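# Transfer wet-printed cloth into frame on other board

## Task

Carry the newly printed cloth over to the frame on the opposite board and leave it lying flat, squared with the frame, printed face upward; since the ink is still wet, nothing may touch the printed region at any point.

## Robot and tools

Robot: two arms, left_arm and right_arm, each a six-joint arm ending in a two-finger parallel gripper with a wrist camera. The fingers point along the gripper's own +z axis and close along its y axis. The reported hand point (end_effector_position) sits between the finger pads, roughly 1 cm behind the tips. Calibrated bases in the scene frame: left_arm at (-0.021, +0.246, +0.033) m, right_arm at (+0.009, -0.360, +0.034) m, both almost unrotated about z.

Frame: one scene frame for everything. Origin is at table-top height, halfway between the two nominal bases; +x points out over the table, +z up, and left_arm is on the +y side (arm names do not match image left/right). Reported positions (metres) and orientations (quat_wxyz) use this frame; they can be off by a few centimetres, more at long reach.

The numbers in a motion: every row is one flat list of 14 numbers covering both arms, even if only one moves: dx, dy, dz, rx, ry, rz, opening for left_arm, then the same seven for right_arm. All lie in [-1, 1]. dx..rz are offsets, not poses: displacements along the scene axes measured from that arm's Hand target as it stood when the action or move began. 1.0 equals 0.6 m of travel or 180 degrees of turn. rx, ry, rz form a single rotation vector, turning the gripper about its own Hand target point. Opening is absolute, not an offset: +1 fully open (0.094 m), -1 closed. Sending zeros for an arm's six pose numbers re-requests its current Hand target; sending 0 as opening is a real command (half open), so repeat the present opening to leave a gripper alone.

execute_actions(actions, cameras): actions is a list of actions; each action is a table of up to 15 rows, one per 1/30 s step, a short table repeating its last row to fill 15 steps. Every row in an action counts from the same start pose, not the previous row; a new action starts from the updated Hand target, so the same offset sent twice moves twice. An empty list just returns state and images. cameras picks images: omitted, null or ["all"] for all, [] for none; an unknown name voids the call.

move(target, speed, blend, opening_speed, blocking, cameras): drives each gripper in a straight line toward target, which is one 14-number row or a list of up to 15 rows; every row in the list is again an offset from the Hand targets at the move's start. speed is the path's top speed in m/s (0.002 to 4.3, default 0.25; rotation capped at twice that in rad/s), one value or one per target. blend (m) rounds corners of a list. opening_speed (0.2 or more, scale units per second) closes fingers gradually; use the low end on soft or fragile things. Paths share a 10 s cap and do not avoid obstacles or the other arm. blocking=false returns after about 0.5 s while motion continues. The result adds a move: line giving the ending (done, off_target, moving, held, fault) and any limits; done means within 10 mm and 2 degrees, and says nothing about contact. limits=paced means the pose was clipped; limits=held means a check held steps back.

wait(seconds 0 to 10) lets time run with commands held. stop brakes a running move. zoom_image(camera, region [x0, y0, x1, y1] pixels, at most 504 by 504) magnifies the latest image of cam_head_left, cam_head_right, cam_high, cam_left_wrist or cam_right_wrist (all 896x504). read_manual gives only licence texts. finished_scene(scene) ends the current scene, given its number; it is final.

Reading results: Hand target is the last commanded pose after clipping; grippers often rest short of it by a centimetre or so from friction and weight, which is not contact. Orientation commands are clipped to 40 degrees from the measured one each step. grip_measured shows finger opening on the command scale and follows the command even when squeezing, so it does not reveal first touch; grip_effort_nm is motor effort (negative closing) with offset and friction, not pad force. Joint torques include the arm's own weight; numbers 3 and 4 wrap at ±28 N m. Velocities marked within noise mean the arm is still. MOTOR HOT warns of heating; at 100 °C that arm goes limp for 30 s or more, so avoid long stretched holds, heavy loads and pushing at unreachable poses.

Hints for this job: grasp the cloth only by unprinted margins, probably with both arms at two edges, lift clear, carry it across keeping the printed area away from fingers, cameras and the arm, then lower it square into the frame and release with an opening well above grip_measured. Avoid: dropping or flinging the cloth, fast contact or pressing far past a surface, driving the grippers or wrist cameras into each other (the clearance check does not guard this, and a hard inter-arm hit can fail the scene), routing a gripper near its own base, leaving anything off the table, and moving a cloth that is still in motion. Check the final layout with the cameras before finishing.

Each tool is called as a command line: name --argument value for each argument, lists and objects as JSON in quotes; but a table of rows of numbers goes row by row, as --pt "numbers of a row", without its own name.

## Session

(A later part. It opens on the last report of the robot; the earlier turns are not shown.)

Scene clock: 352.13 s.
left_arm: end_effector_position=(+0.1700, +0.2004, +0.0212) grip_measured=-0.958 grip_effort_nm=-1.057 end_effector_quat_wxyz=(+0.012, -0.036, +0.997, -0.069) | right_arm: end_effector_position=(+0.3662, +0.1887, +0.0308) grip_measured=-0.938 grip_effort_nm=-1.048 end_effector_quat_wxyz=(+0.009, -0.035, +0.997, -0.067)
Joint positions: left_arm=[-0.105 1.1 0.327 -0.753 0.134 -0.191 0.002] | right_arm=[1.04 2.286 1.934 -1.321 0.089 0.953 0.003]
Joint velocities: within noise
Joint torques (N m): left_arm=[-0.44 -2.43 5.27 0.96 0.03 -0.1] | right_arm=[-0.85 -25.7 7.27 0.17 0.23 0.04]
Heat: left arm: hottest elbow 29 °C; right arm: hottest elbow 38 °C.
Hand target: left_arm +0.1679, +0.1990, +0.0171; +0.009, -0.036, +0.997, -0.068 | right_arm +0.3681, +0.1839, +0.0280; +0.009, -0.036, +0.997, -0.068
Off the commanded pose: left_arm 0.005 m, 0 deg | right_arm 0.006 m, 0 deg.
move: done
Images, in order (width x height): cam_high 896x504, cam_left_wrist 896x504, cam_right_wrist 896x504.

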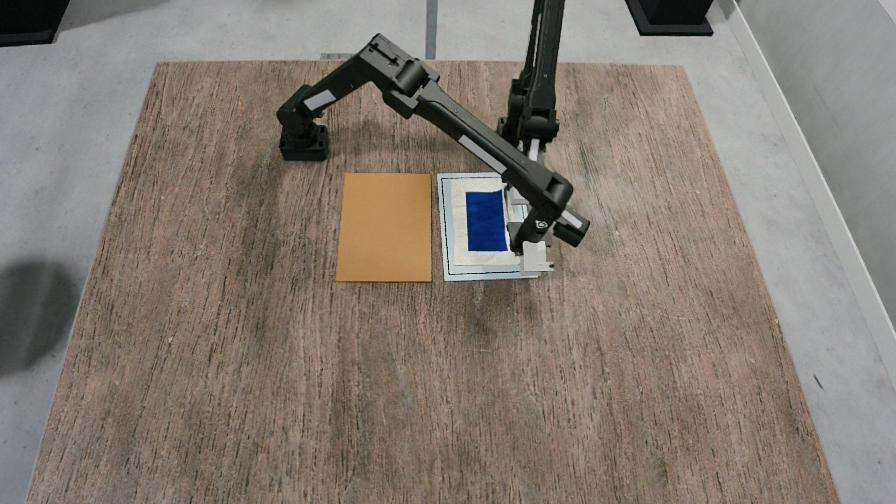

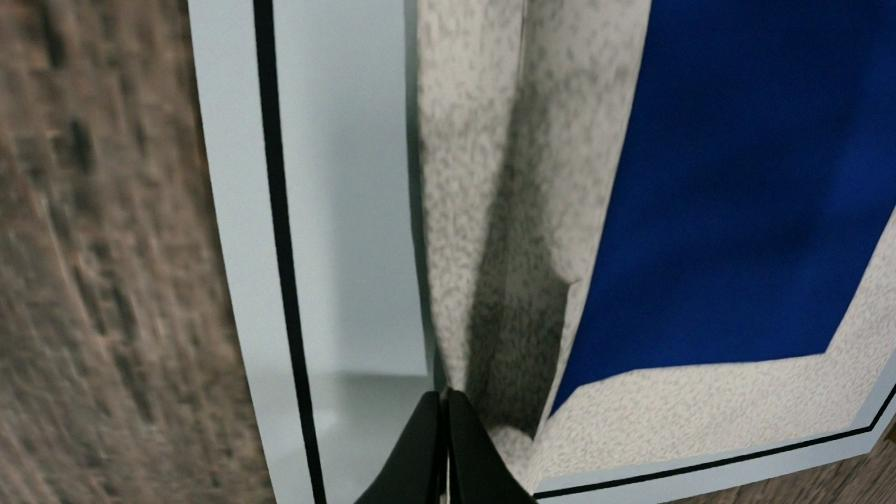

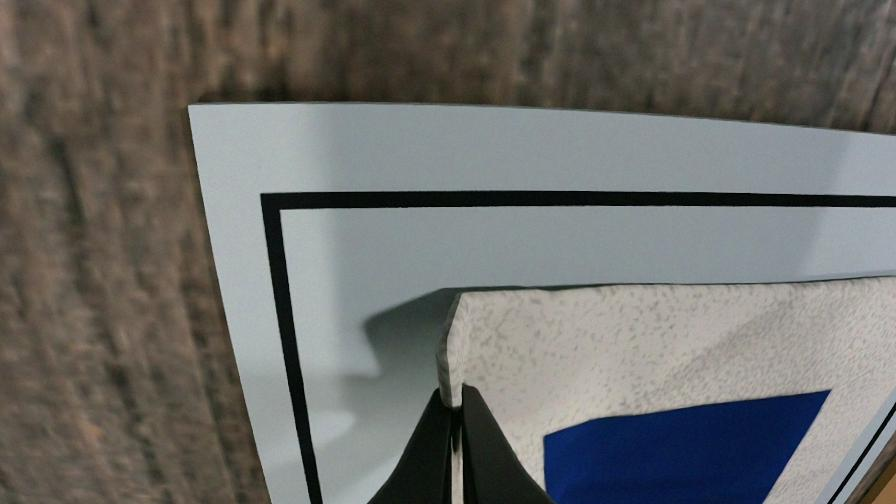

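move --target '[0.02, -0.008, 0, 0, 0, 0, -1, 0.02, 0.022, 0, 0, 0, 0, -1]' --speed 0.03 --cameras '["cam_high", "cam_left_wrist", "cam_right_wrist"]'

zoom_image --camera "cam_high" --region '[400, 160, 570, 300]'

Scene clock: 358.97 s.
left_arm: end_effector_position=(+0.1704, +0.1978, +0.0167) grip_measured=-0.959 grip_effort_nm=-1.053 end_effector_quat_wxyz=(+0.003, -0.038, +0.997, -0.067) | right_arm: end_effector_position=(+0.3671, +0.1902, +0.0316) grip_measured=-0.938 grip_effort_nm=-1.048 end_effector_quat_wxyz=(+0.006, -0.037, +0.997, -0.071)
Joint positions: left_arm=[-0.119 1.136 0.333 -0.74 0.132 -0.208 0.002] | right_arm=[1.04 2.296 1.955 -1.34 0.089 0.948 0.003]
Joint velocities: within noise
Joint torques (N m): left_arm=[-0.21 -1.49 6.76 1.47 0.1 -0.06] | right_arm=[-1.32 -22.36 12.92 -0.36 0.25 -0.02]
Heat: left arm: hottest elbow 29 °C; right arm: hottest elbow 37 °C.
Hand target: left_arm +0.1798, +0.1942, +0.0170; +0.009, -0.037, +0.997, -0.068 | right_arm +0.3801, +0.1971, +0.0280; +0.009, -0.036, +0.997, -0.068
Off the commanded pose: left_arm 0.010 m, 1 deg | right_arm 0.015 m, 0 deg.
move: off_target (right_arm)
Images, in order (width x height): cam_high 896x504, cam_left_wrist 896x504, cam_right_wrist 896x504.

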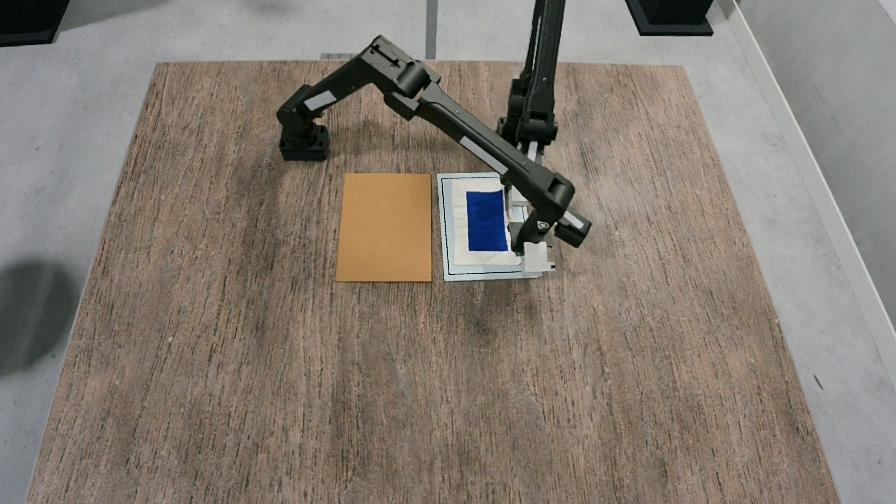

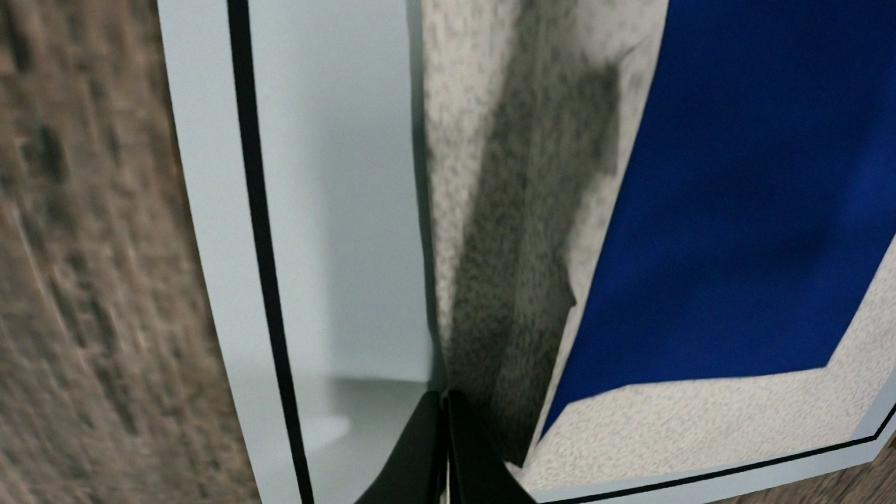

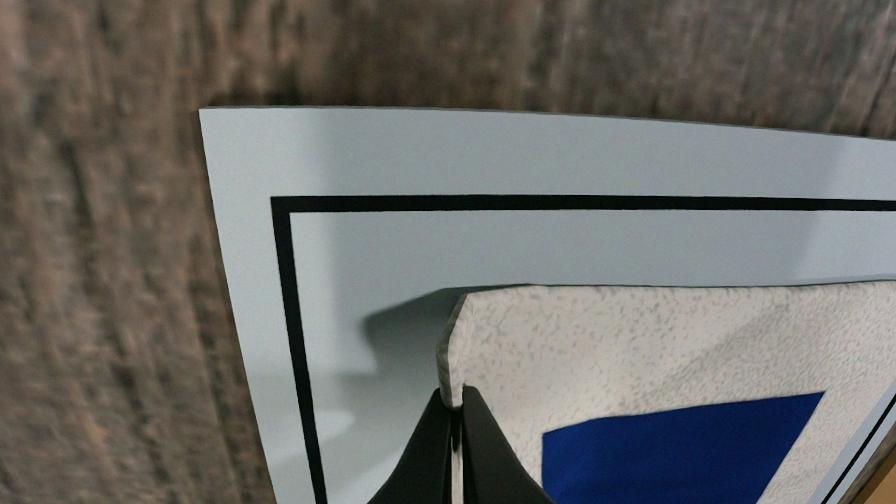

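Scaled by 2.965 from the camera's 896x504 image, which has a finer 1280x720 frame.

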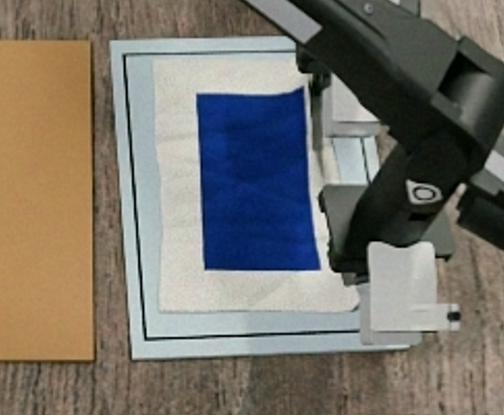

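move --target '[0.0167, 0, 0.005, 0, 0, 0, -1, 0.0167, 0.012, 0, 0, 0, 0, -1]' --speed 0.03 --cameras '["cam_high", "cam_left_wrist", "cam_right_wrist"]'

zoom_image --camera "cam_high" --region '[400, 160, 570, 300]'

Scene clock: 360.93 s.
left_arm: end_effector_position=(+0.1763, +0.1970, +0.0170) grip_measured=-0.959 grip_effort_nm=-1.053 end_effector_quat_wxyz=(-0.002, -0.038, +0.997, -0.067) | right_arm: end_effector_position=(+0.3732, +0.2002, +0.0324) grip_measured=-0.938 grip_effort_nm=-1.048 end_effector_quat_wxyz=(+0.006, -0.041, +0.997, -0.071)
Joint positions: left_arm=[-0.119 1.164 0.353 -0.74 0.132 -0.208 0.002] | right_arm=[1.04 2.33 2.019 -1.37 0.089 0.941 0.003]
Joint velocities: within noise
Joint torques (N m): left_arm=[0.56 -1.79 7.09 0.91 0.06 0.02] | right_arm=[-1.9 -23.47 13.14 -0.38 0.3 -0.02]
Heat: left arm: hottest elbow 29 °C; right arm: hottest elbow 37 °C.
Hand target: left_arm +0.1900, +0.1942, +0.0201; +0.009, -0.036, +0.997, -0.068 | right_arm +0.3901, +0.2042, +0.0279; +0.009, -0.036, +0.997, -0.068
Off the commanded pose: left_arm 0.014 m, 1 deg | right_arm 0.018 m, 1 deg.
move: off_target (left_arm, right_arm)
Images, in order (width x height): cam_high 896x504, cam_left_wrist 896x504, cam_right_wrist 896x504.

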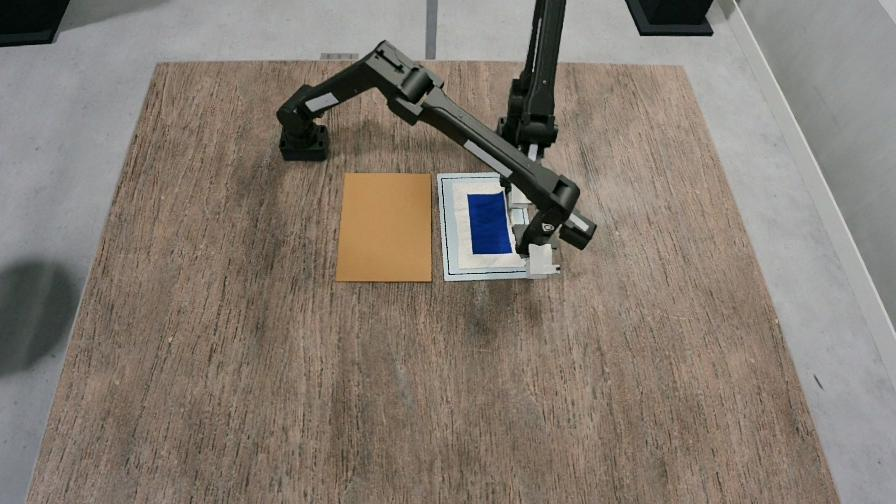

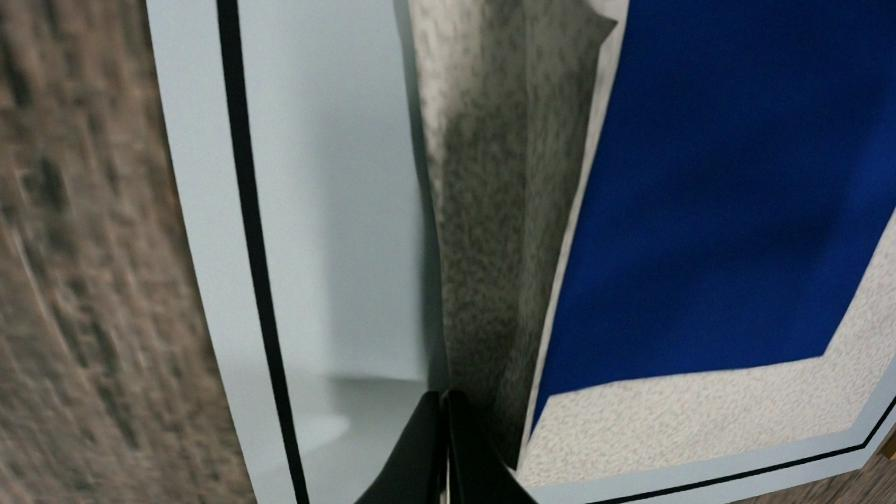

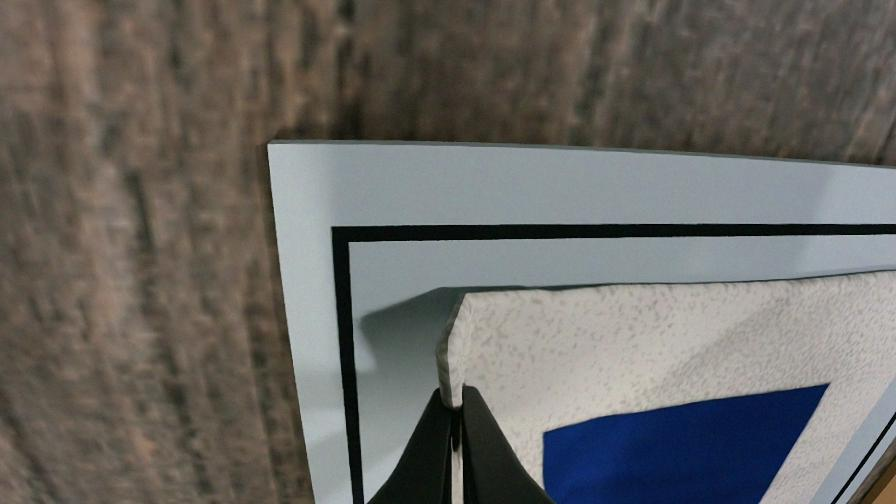

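Scaled by 2.965 from the camera's 896x504 image, which has a finer 1280x720 frame.

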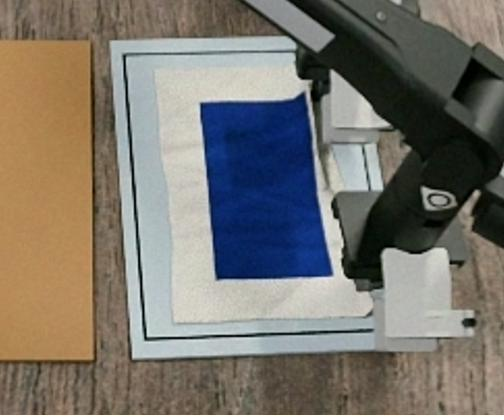

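move --target '[-0.0133, 0, 0, 0, 0, 0, -1, -0.0133, -0.035, 0, 0, 0, 0, -1]' --speed 0.03 --cameras '["cam_high", "cam_left_wrist", "cam_right_wrist"]'

zoom_image --camera "cam_high" --region '[400, 160, 570, 300]'

Scene clock: 364.03 s.
left_arm: end_effector_position=(+0.1772, +0.1966, +0.0181) grip_measured=-0.959 grip_effort_nm=-1.053 end_effector_quat_wxyz=(+0.001, -0.037, +0.997, -0.067) | right_arm: end_effector_position=(+0.3725, +0.1930, +0.0306) grip_measured=-0.938 grip_effort_nm=-1.048 end_effector_quat_wxyz=(+0.009, -0.041, +0.997, -0.067)
Joint positions: left_arm=[-0.12 1.158 0.353 -0.74 0.132 -0.208 0.002] | right_arm=[1.036 2.306 1.97 -1.336 0.09 0.935 0.003]
Joint velocities: within noise
Joint torques (N m): left_arm=[-0.21 -3.78 5.96 0.91 0.1 -0.07] | right_arm=[-2.02 -26.64 7.34 0.2 0.32 0.02]
Heat: left arm: hottest elbow 29 °C; right arm: hottest elbow 37 °C.
Hand target: left_arm +0.1820, +0.1942, +0.0201; +0.009, -0.036, +0.997, -0.068 | right_arm +0.3822, +0.1833, +0.0281; +0.009, -0.036, +0.997, -0.068
Off the commanded pose: left_arm 0.006 m, 1 deg | right_arm 0.014 m, 1 deg.
move: off_target (right_arm)
Images, in order (width x height): cam_high 896x504, cam_left_wrist 896x504, cam_right_wrist 896x504.

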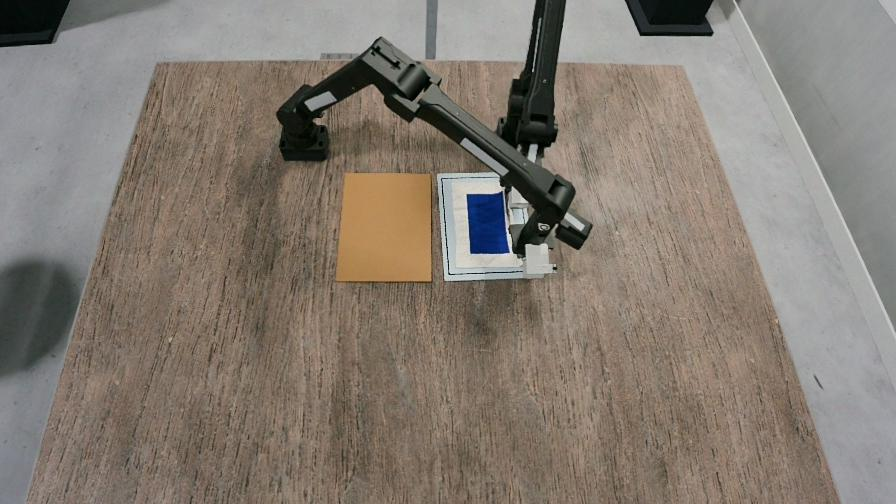

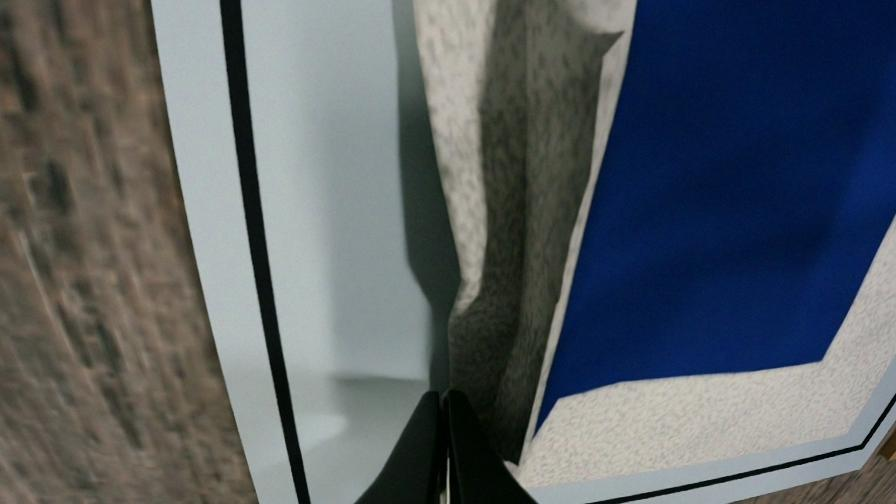

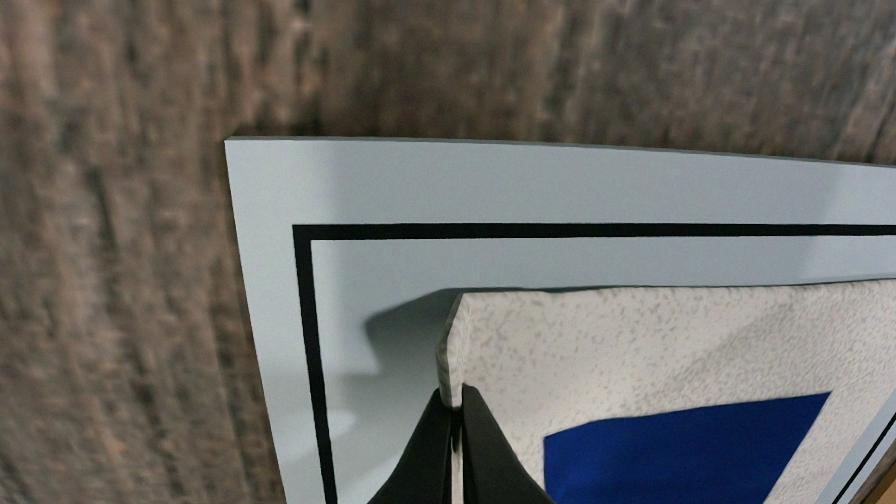

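Scaled by 2.965 from the camera's 896x504 image, which has a finer 1280x720 frame.

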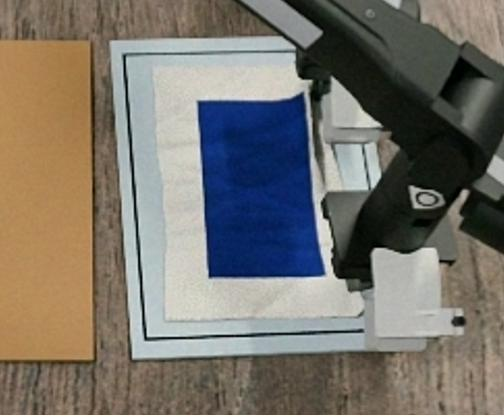

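move --target '[0, 0.024, 0.003, 0, 0, 0, -1, 0, 0, 0, 0, 0, 0, -1]' --speed 0.03 --cameras '["cam_high", "cam_left_wrist", "cam_right_wrist"]'

zoom_image --camera "cam_high" --region '[400, 160, 570, 300]'

Scene clock: 367.43 s.
left_arm: end_effector_position=(+0.1807, +0.2068, +0.0196) grip_measured=-0.959 grip_effort_nm=-1.053 end_effector_quat_wxyz=(+0.009, -0.037, +0.997, -0.068) | right_arm: end_effector_position=(+0.3725, +0.1930, +0.0309) grip_measured=-0.938 grip_effort_nm=-1.053 end_effector_quat_wxyz=(+0.009, -0.042, +0.997, -0.067)
Joint positions: left_arm=[-0.067 1.15 0.353 -0.74 0.134 -0.154 0.002] | right_arm=[1.036 2.305 1.97 -1.336 0.09 0.935 0.003]
Joint velocities: within noise
Joint torques (N m): left_arm=[1.79 -2.49 5.89 0.06 0.13 0.13] | right_arm=[-1.73 -25.88 7.46 0.32 0.28 0.04]
Heat: left arm: hottest elbow 29 °C; right arm: hottest elbow 37 °C.
Hand target: left_arm +0.1820, +0.2086, +0.0219; +0.009, -0.036, +0.997, -0.068 | right_arm +0.3821, +0.1832, +0.0281; +0.009, -0.036, +0.997, -0.068
Off the commanded pose: left_arm 0.003 m, 0 deg | right_arm 0.014 m, 1 deg.
move: off_target (right_arm)
Images, in order (width x height): cam_high 896x504, cam_left_wrist 896x504, cam_right_wrist 896x504.

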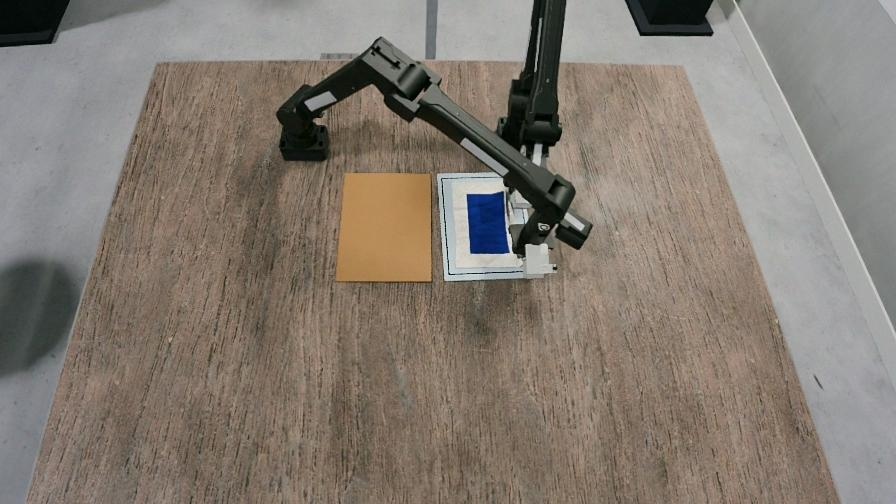

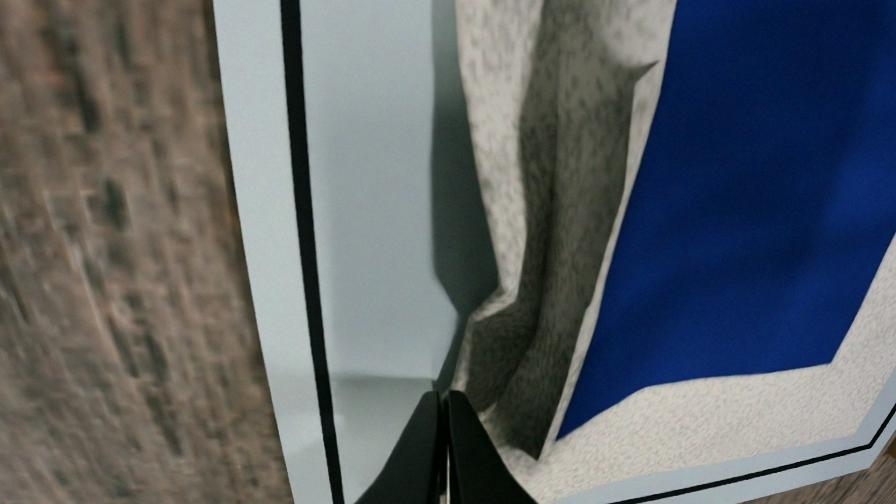

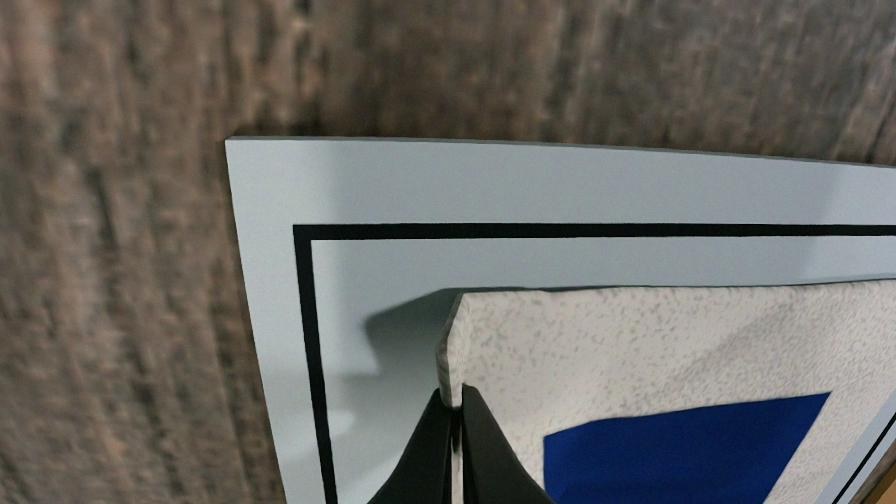

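Scaled by 2.965 from the camera's 896x504 image, which has a finer 1280x720 frame.

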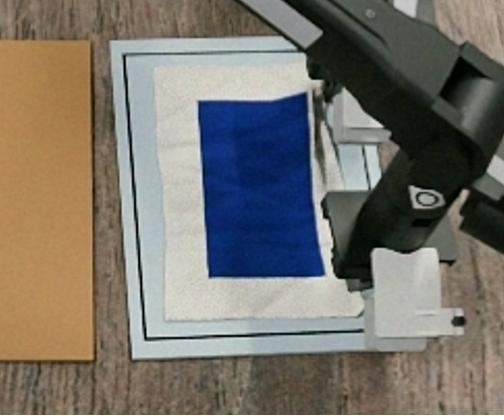

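move --target '[0, 0.01, 0.003, 0, 0, 0, -1, 0, 0, 0, 0, 0, 0, -1]' --speed 0.03 --cameras '["cam_high", "cam_left_wrist", "cam_right_wrist"]'

zoom_image --camera "cam_high" --region '[400, 160, 570, 300]'

zoom_image --camera "cam_left_wrist" --region '[350, 250, 700, 504]'

Scene clock: 369.17 s.
left_arm: end_effector_position=(+0.1806, +0.2129, +0.0207) grip_measured=-0.959 grip_effort_nm=-1.053 end_effector_quat_wxyz=(+0.010, -0.037, +0.997, -0.068) | right_arm: end_effector_position=(+0.3725, +0.1930, +0.0309) grip_measured=-0.938 grip_effort_nm=-1.048 end_effector_quat_wxyz=(+0.009, -0.042, +0.997, -0.067)
Joint positions: left_arm=[-0.037 1.144 0.353 -0.749 0.135 -0.124 0.002] | right_arm=[1.036 2.305 1.97 -1.336 0.09 0.935 0.003]
Joint velocities: within noise
Joint torques (N m): left_arm=[0.91 -3.37 6.24 0.06 0.11 0.15] | right_arm=[-1.67 -26.46 7.27 0.25 0.31 -0.02]
Heat: left arm: hottest elbow 29 °C; right arm: hottest elbow 37 °C.
Hand target: left_arm +0.1819, +0.2146, +0.0237; +0.009, -0.036, +0.997, -0.068 | right_arm +0.3821, +0.1832, +0.0281; +0.009, -0.036, +0.997, -0.068
Off the commanded pose: left_arm 0.004 m, 0 deg | right_arm 0.014 m, 1 deg.
move: off_target (right_arm)
Images, in order (width x height): cam_high 896x504, cam_left_wrist 896x504, cam_right_wrist 896x504.

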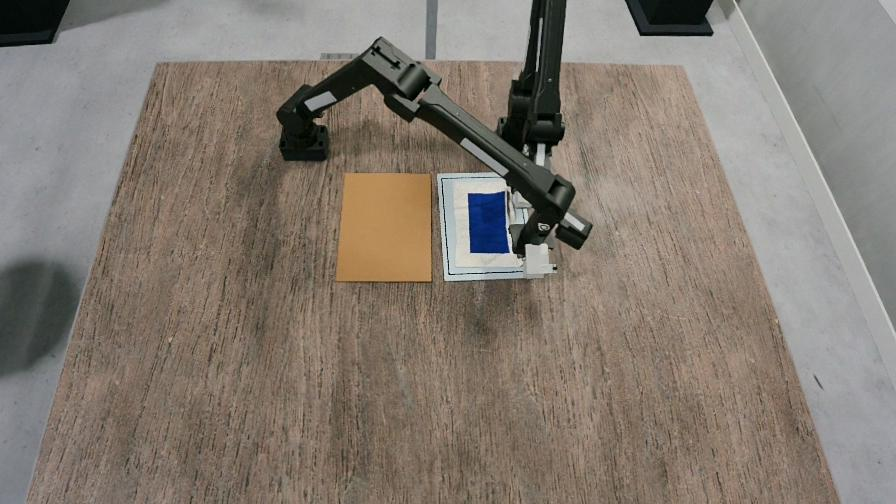

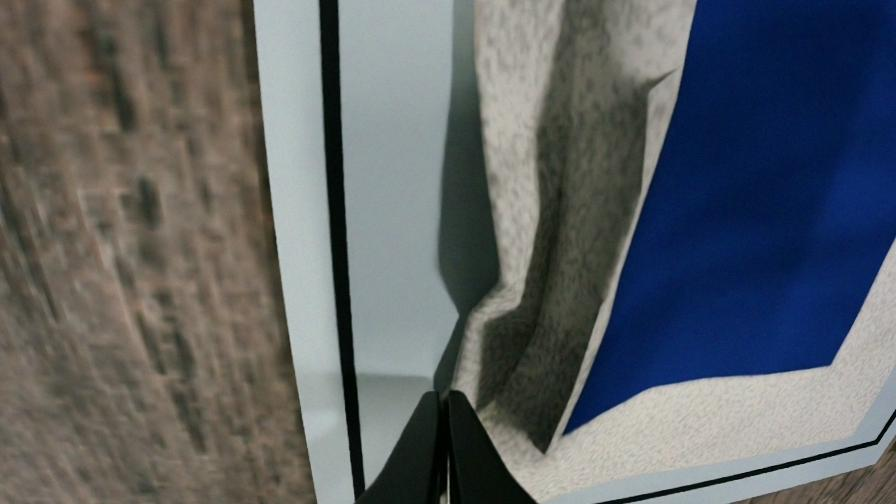

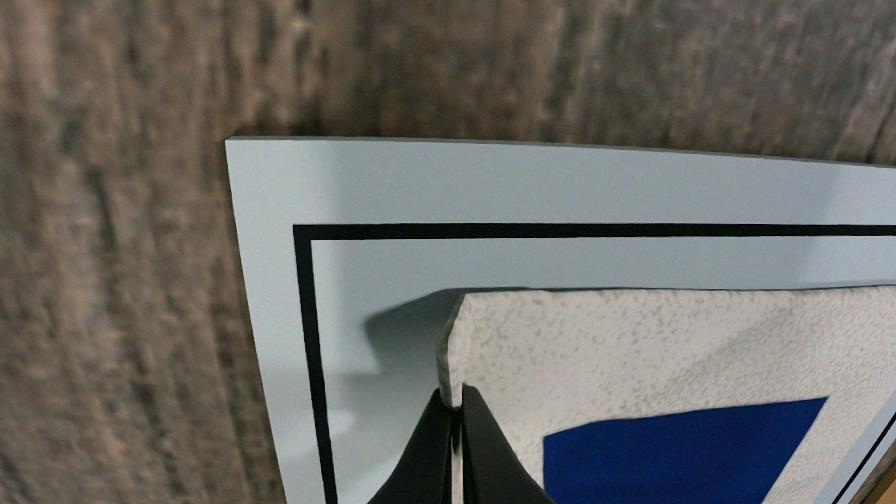

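Scaled by 2.965 from the camera's 896x504 image, which has a finer 1280x720 frame.

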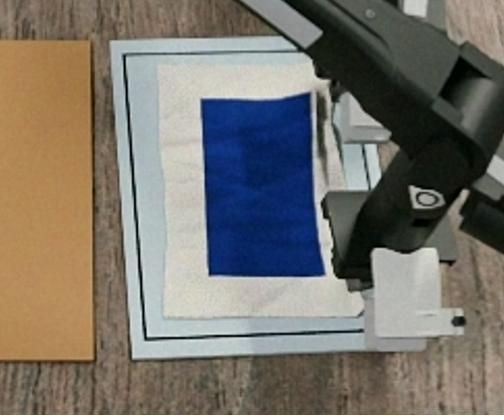

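Scaled by 1.440 from the camera's 896x504 image, which has a finer 1280x720 frame.

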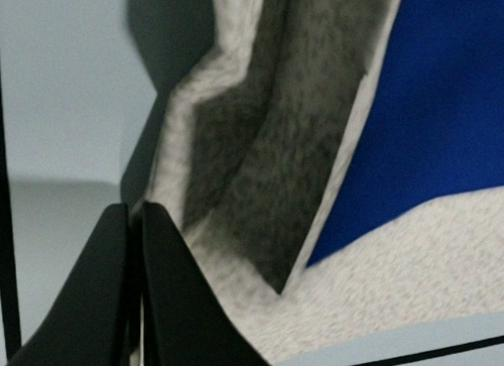

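move --target '[0, 0, 0, 0, 0, 0, -0.84, 0, 0, 0, 0, 0, 0, -0.84]' --speed 0.03 --opening_speed 0.2 --cameras '["cam_left_wrist", "cam_right_wrist"]'

zoom_image --camera "cam_left_wrist" --region '[350, 250, 700, 504]'

Scene clock: 373.03 s.
left_arm: end_effector_position=(+0.1807, +0.2130, +0.0207) grip_measured=-0.843 grip_effort_nm=0.066 end_effector_quat_wxyz=(+0.010, -0.037, +0.997, -0.068) | right_arm: end_effector_position=(+0.3730, +0.1913, +0.0297) grip_measured=-0.842 grip_effort_nm=0.076 end_effector_quat_wxyz=(+0.008, -0.041, +0.997, -0.068)
Joint positions: left_arm=[-0.036 1.143 0.353 -0.749 0.135 -0.123 0.007] | right_arm=[1.034 2.305 1.966 -1.336 0.091 0.935 0.007]
Joint velocities: within noise
Joint torques (N m): left_arm=[2.02 -3.37 6.23 -0.35 0.13 0.16] | right_arm=[-1.73 -25.82 7.49 0.2 0.24 0]
Heat: left arm: hottest elbow 29 °C; right arm: hottest elbow 37 °C.
Hand target: left_arm +0.1820, +0.2146, +0.0237; +0.009, -0.036, +0.997, -0.068 | right_arm +0.3822, +0.1832, +0.0281; +0.009, -0.036, +0.997, -0.068
Off the commanded pose: left_arm 0.004 m, 0 deg | right_arm 0.012 m, 1 deg.
move: off_target (right_arm)
Images, in order (width x height): cam_left_wrist 896x504, cam_right_wrist 896x504.

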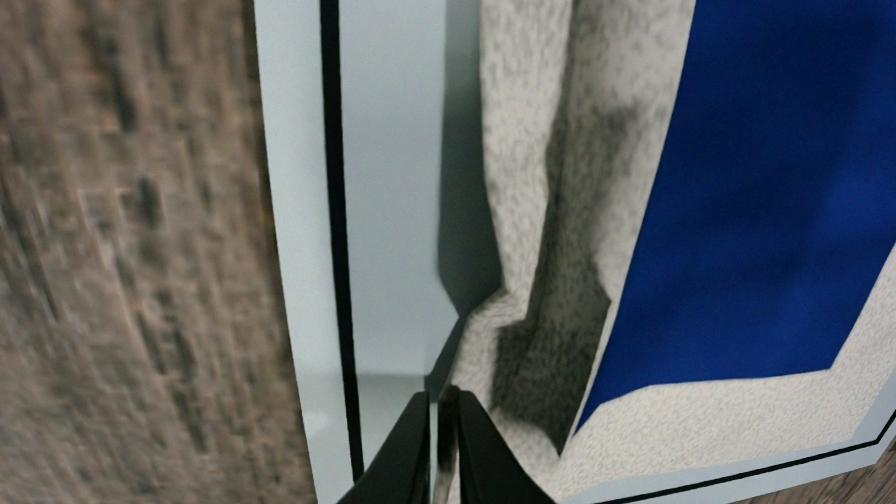

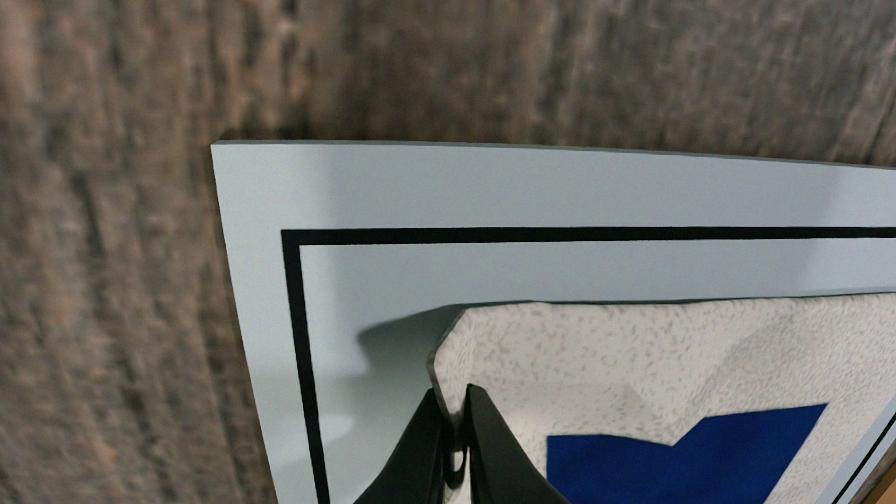

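Scaled by 1.440 from the camera's 896x504 image, which has a finer 1280x720 frame.

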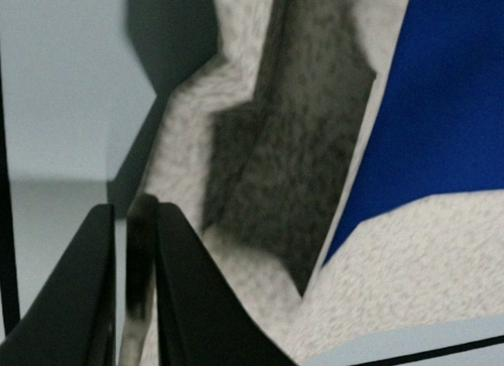

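move --target '[0, 0, 0, 0, 0, 0, -0.78, 0, 0, 0, 0, 0, 0, -0.78]' --speed 0.03 --opening_speed 0.2 --cameras '["cam_left_wrist", "cam_right_wrist"]'

zoom_image --camera "cam_right_wrist" --region '[400, 250, 750, 504]'

Scene clock: 374.70 s.
left_arm: end_effector_position=(+0.1807, +0.2130, +0.0207) grip_measured=-0.782 grip_effort_nm=0.076 end_effector_quat_wxyz=(+0.010, -0.036, +0.997, -0.068) | right_arm: end_effector_position=(+0.3730, +0.1913, +0.0297) grip_measured=-0.782 grip_effort_nm=0.071 end_effector_quat_wxyz=(+0.008, -0.041, +0.997, -0.068)
Joint positions: left_arm=[-0.036 1.143 0.353 -0.749 0.135 -0.123 0.01] | right_arm=[1.034 2.305 1.966 -1.336 0.091 0.935 0.01]
Joint velocities: within noise
Joint torques (N m): left_arm=[1.55 -3.31 6.19 -0.29 0.15 0.1] | right_arm=[-1.96 -25.88 7.57 0.24 0.26 0.01]
Heat: left arm: hottest elbow 29 °C; right arm: hottest elbow 37 °C.
Hand target: left_arm +0.1820, +0.2146, +0.0237; +0.009, -0.036, +0.997, -0.068 | right_arm +0.3822, +0.1832, +0.0281; +0.009, -0.036, +0.997, -0.068
Off the commanded pose: left_arm 0.004 m, 0 deg | right_arm 0.012 m, 1 deg.
move: off_target (right_arm)
Images, in order (width x height): cam_left_wrist 896x504, cam_right_wrist 896x504.

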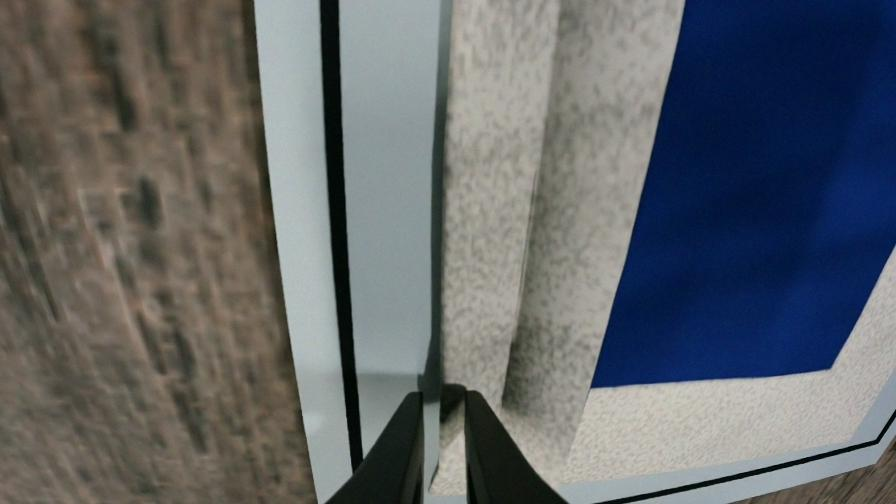

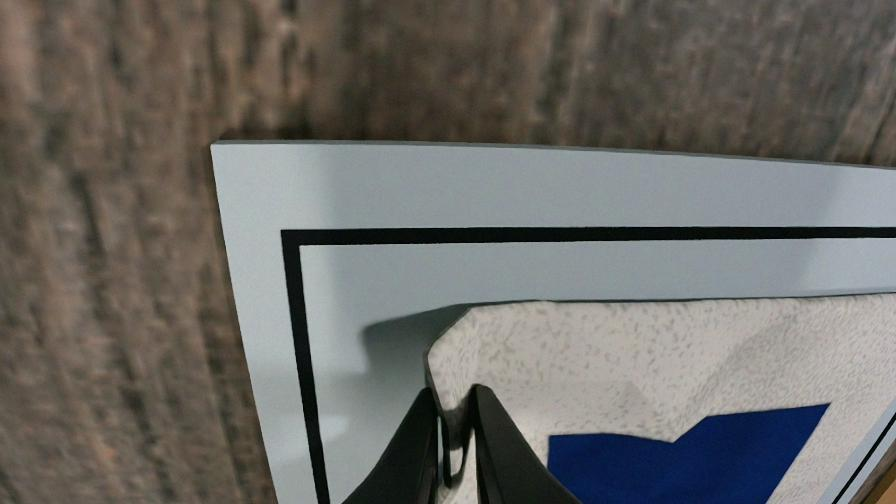

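Scaled by 1.440 from the camera's 896x504 image, which has a finer 1280x720 frame.

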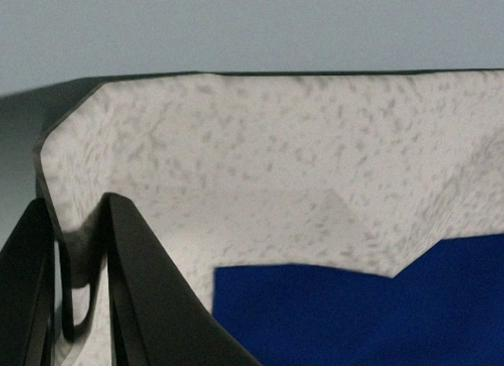

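move --pt "0 0 0.025 0 0 0 -0.78 0 0 0.025 0 0 0 -0.78" --pt "0 0 0.09 0 0 0 -0.78 0 0 0.09 0 0 0 -0.78" --speed 0.04 --cameras '["cam_high", "cam_left_wrist", "cam_right_wrist"]'

zoom_image --camera "cam_high" --region '[400, 160, 570, 300]'

Scene clock: 378.00 s.
left_arm: end_effector_position=(+0.1686, +0.2136, +0.0646) grip_measured=-0.782 grip_effort_nm=0.076 end_effector_quat_wxyz=(-0.005, -0.038, +0.997, -0.067) | right_arm: end_effector_position=(+0.3649, +0.1778, +0.0581) grip_measured=-0.782 grip_effort_nm=0.071 end_effector_quat_wxyz=(-0.004, -0.042, +0.995, -0.086)
Joint positions: left_arm=[-0.036 0.989 0.412 -0.992 0.135 -0.123 0.01] | right_arm=[1.033 2.264 1.966 -1.421 0.091 0.934 0.01]
Joint velocities: within noise
Joint torques (N m): left_arm=[1.61 -3.37 9.24 -0.25 0.11 0.16] | right_arm=[-1.55 -26.52 12.04 -0.66 0.25 0.03]
Heat: left arm: hottest elbow 29 °C; right arm: hottest elbow 36 °C.
Hand target: left_arm +0.1819, +0.2146, +0.0776; +0.009, -0.036, +0.997, -0.068 | right_arm +0.3821, +0.1834, +0.0819; +0.009, -0.036, +0.997, -0.068
Off the commanded pose: left_arm 0.019 m, 2 deg | right_arm 0.030 m, 3 deg.
move: off_target (left_arm, right_arm)
Images, in order (width x height): cam_high 896x504, cam_left_wrist 896x504, cam_right_wrist 896x504.

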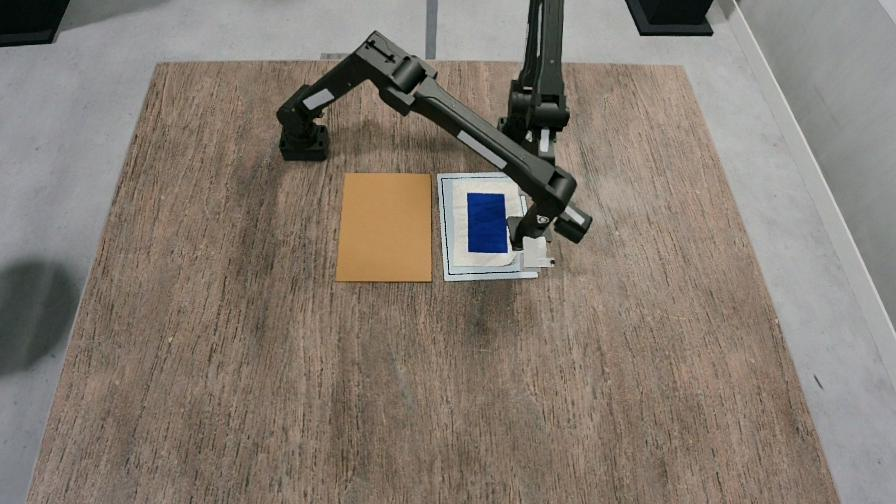

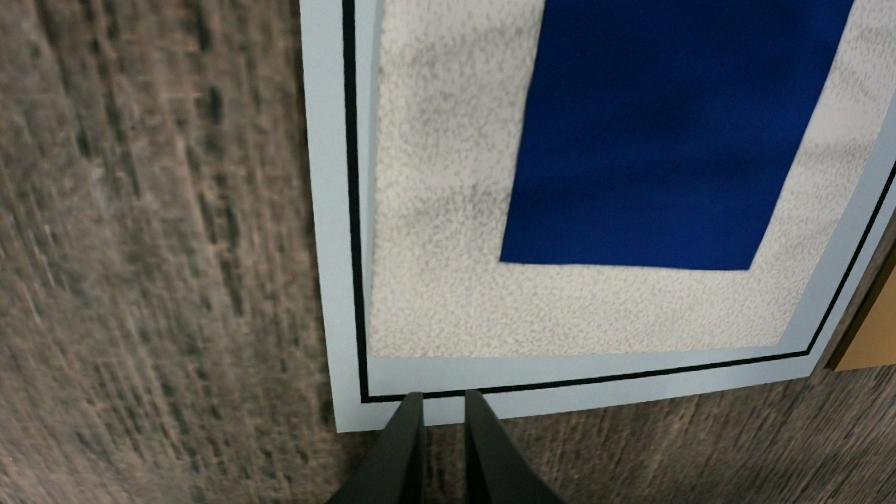

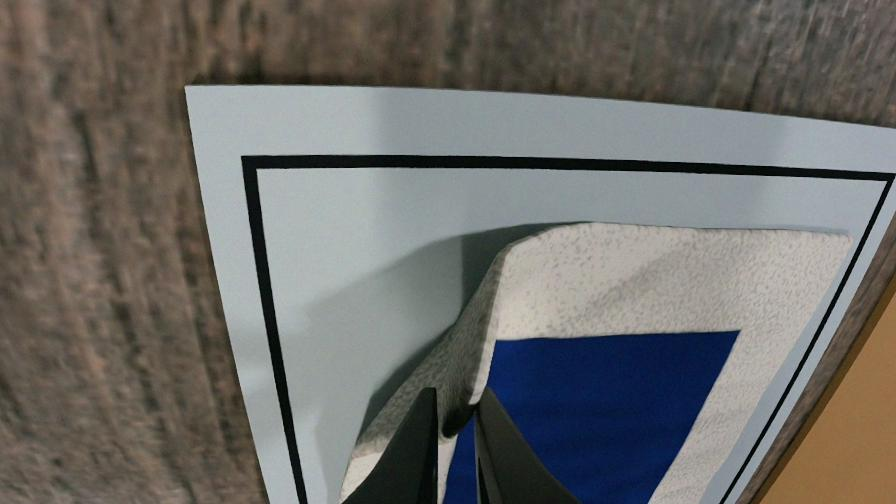

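Scaled by 2.965 from the camera's 896x504 image, which has a finer 1280x720 frame.

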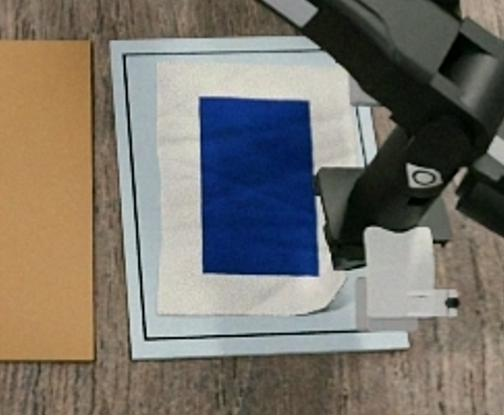

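move --target '[0, 0, 0.08, 0, 0, 0, -0.78, 0, 0.035, -0.075, 0, 0, 0, -0.78]' --speed 0.04 --cameras '["cam_high", "cam_right_wrist"]'

zoom_image --camera "cam_right_wrist" --region '[300, 250, 650, 504]'

Scene clock: 381.27 s.
left_arm: end_effector_position=(+0.1697, +0.2135, +0.1105) grip_measured=-0.782 grip_effort_nm=0.071 end_effector_quat_wxyz=(-0.007, -0.038, +0.997, -0.067) | right_arm: end_effector_position=(+0.3729, +0.1899, +0.0394) grip_measured=-0.782 grip_effort_nm=0.071 end_effector_quat_wxyz=(+0.000, -0.041, +0.996, -0.080)
Joint positions: left_arm=[-0.036 0.902 0.504 -1.174 0.135 -0.123 0.01] | right_arm=[1.033 2.314 2.006 -1.396 0.091 0.935 0.01]
Joint velocities: within noise
Joint torques (N m): left_arm=[1.32 -2.26 10.39 0.03 0.2 0.09] | right_arm=[-0.26 -23.36 12.9 0.14 0.15 0.14]
Heat: left arm: hottest elbow 29 °C; right arm: hottest elbow 36 °C.
Hand target: left_arm +0.1819, +0.2147, +0.1256; +0.009, -0.036, +0.997, -0.068 | right_arm +0.3823, +0.2042, +0.0371; +0.009, -0.036, +0.997, -0.068
Off the commanded pose: left_arm 0.019 m, 2 deg | right_arm 0.017 m, 2 deg.
move: off_target (left_arm, right_arm)
Images, in order (width x height): cam_high 896x504, cam_right_wrist 896x504.

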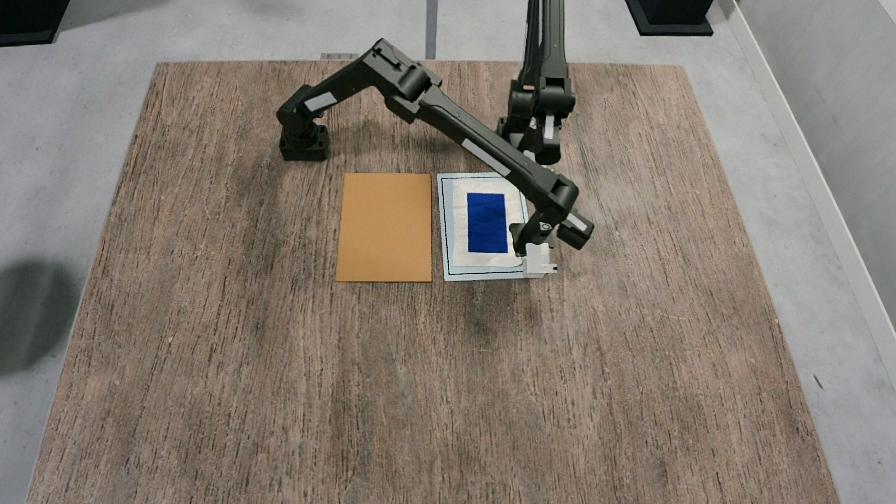

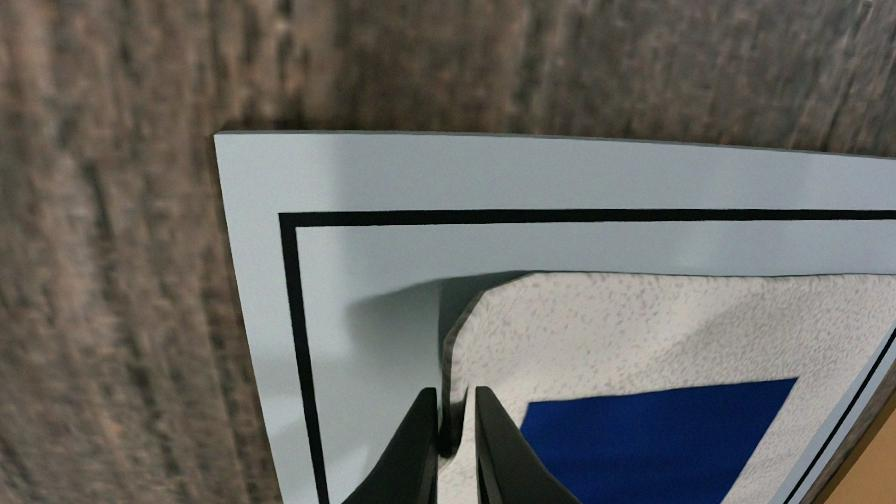

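Scaled by 1.440 from the camera's 896x504 image, which has a finer 1280x720 frame.

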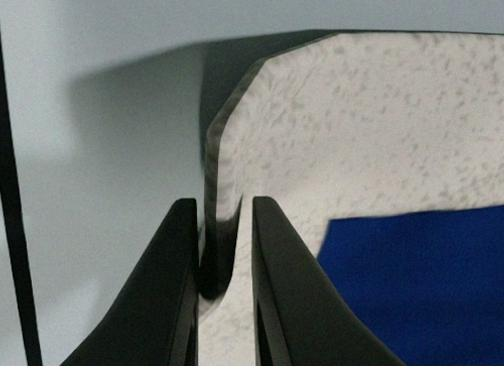

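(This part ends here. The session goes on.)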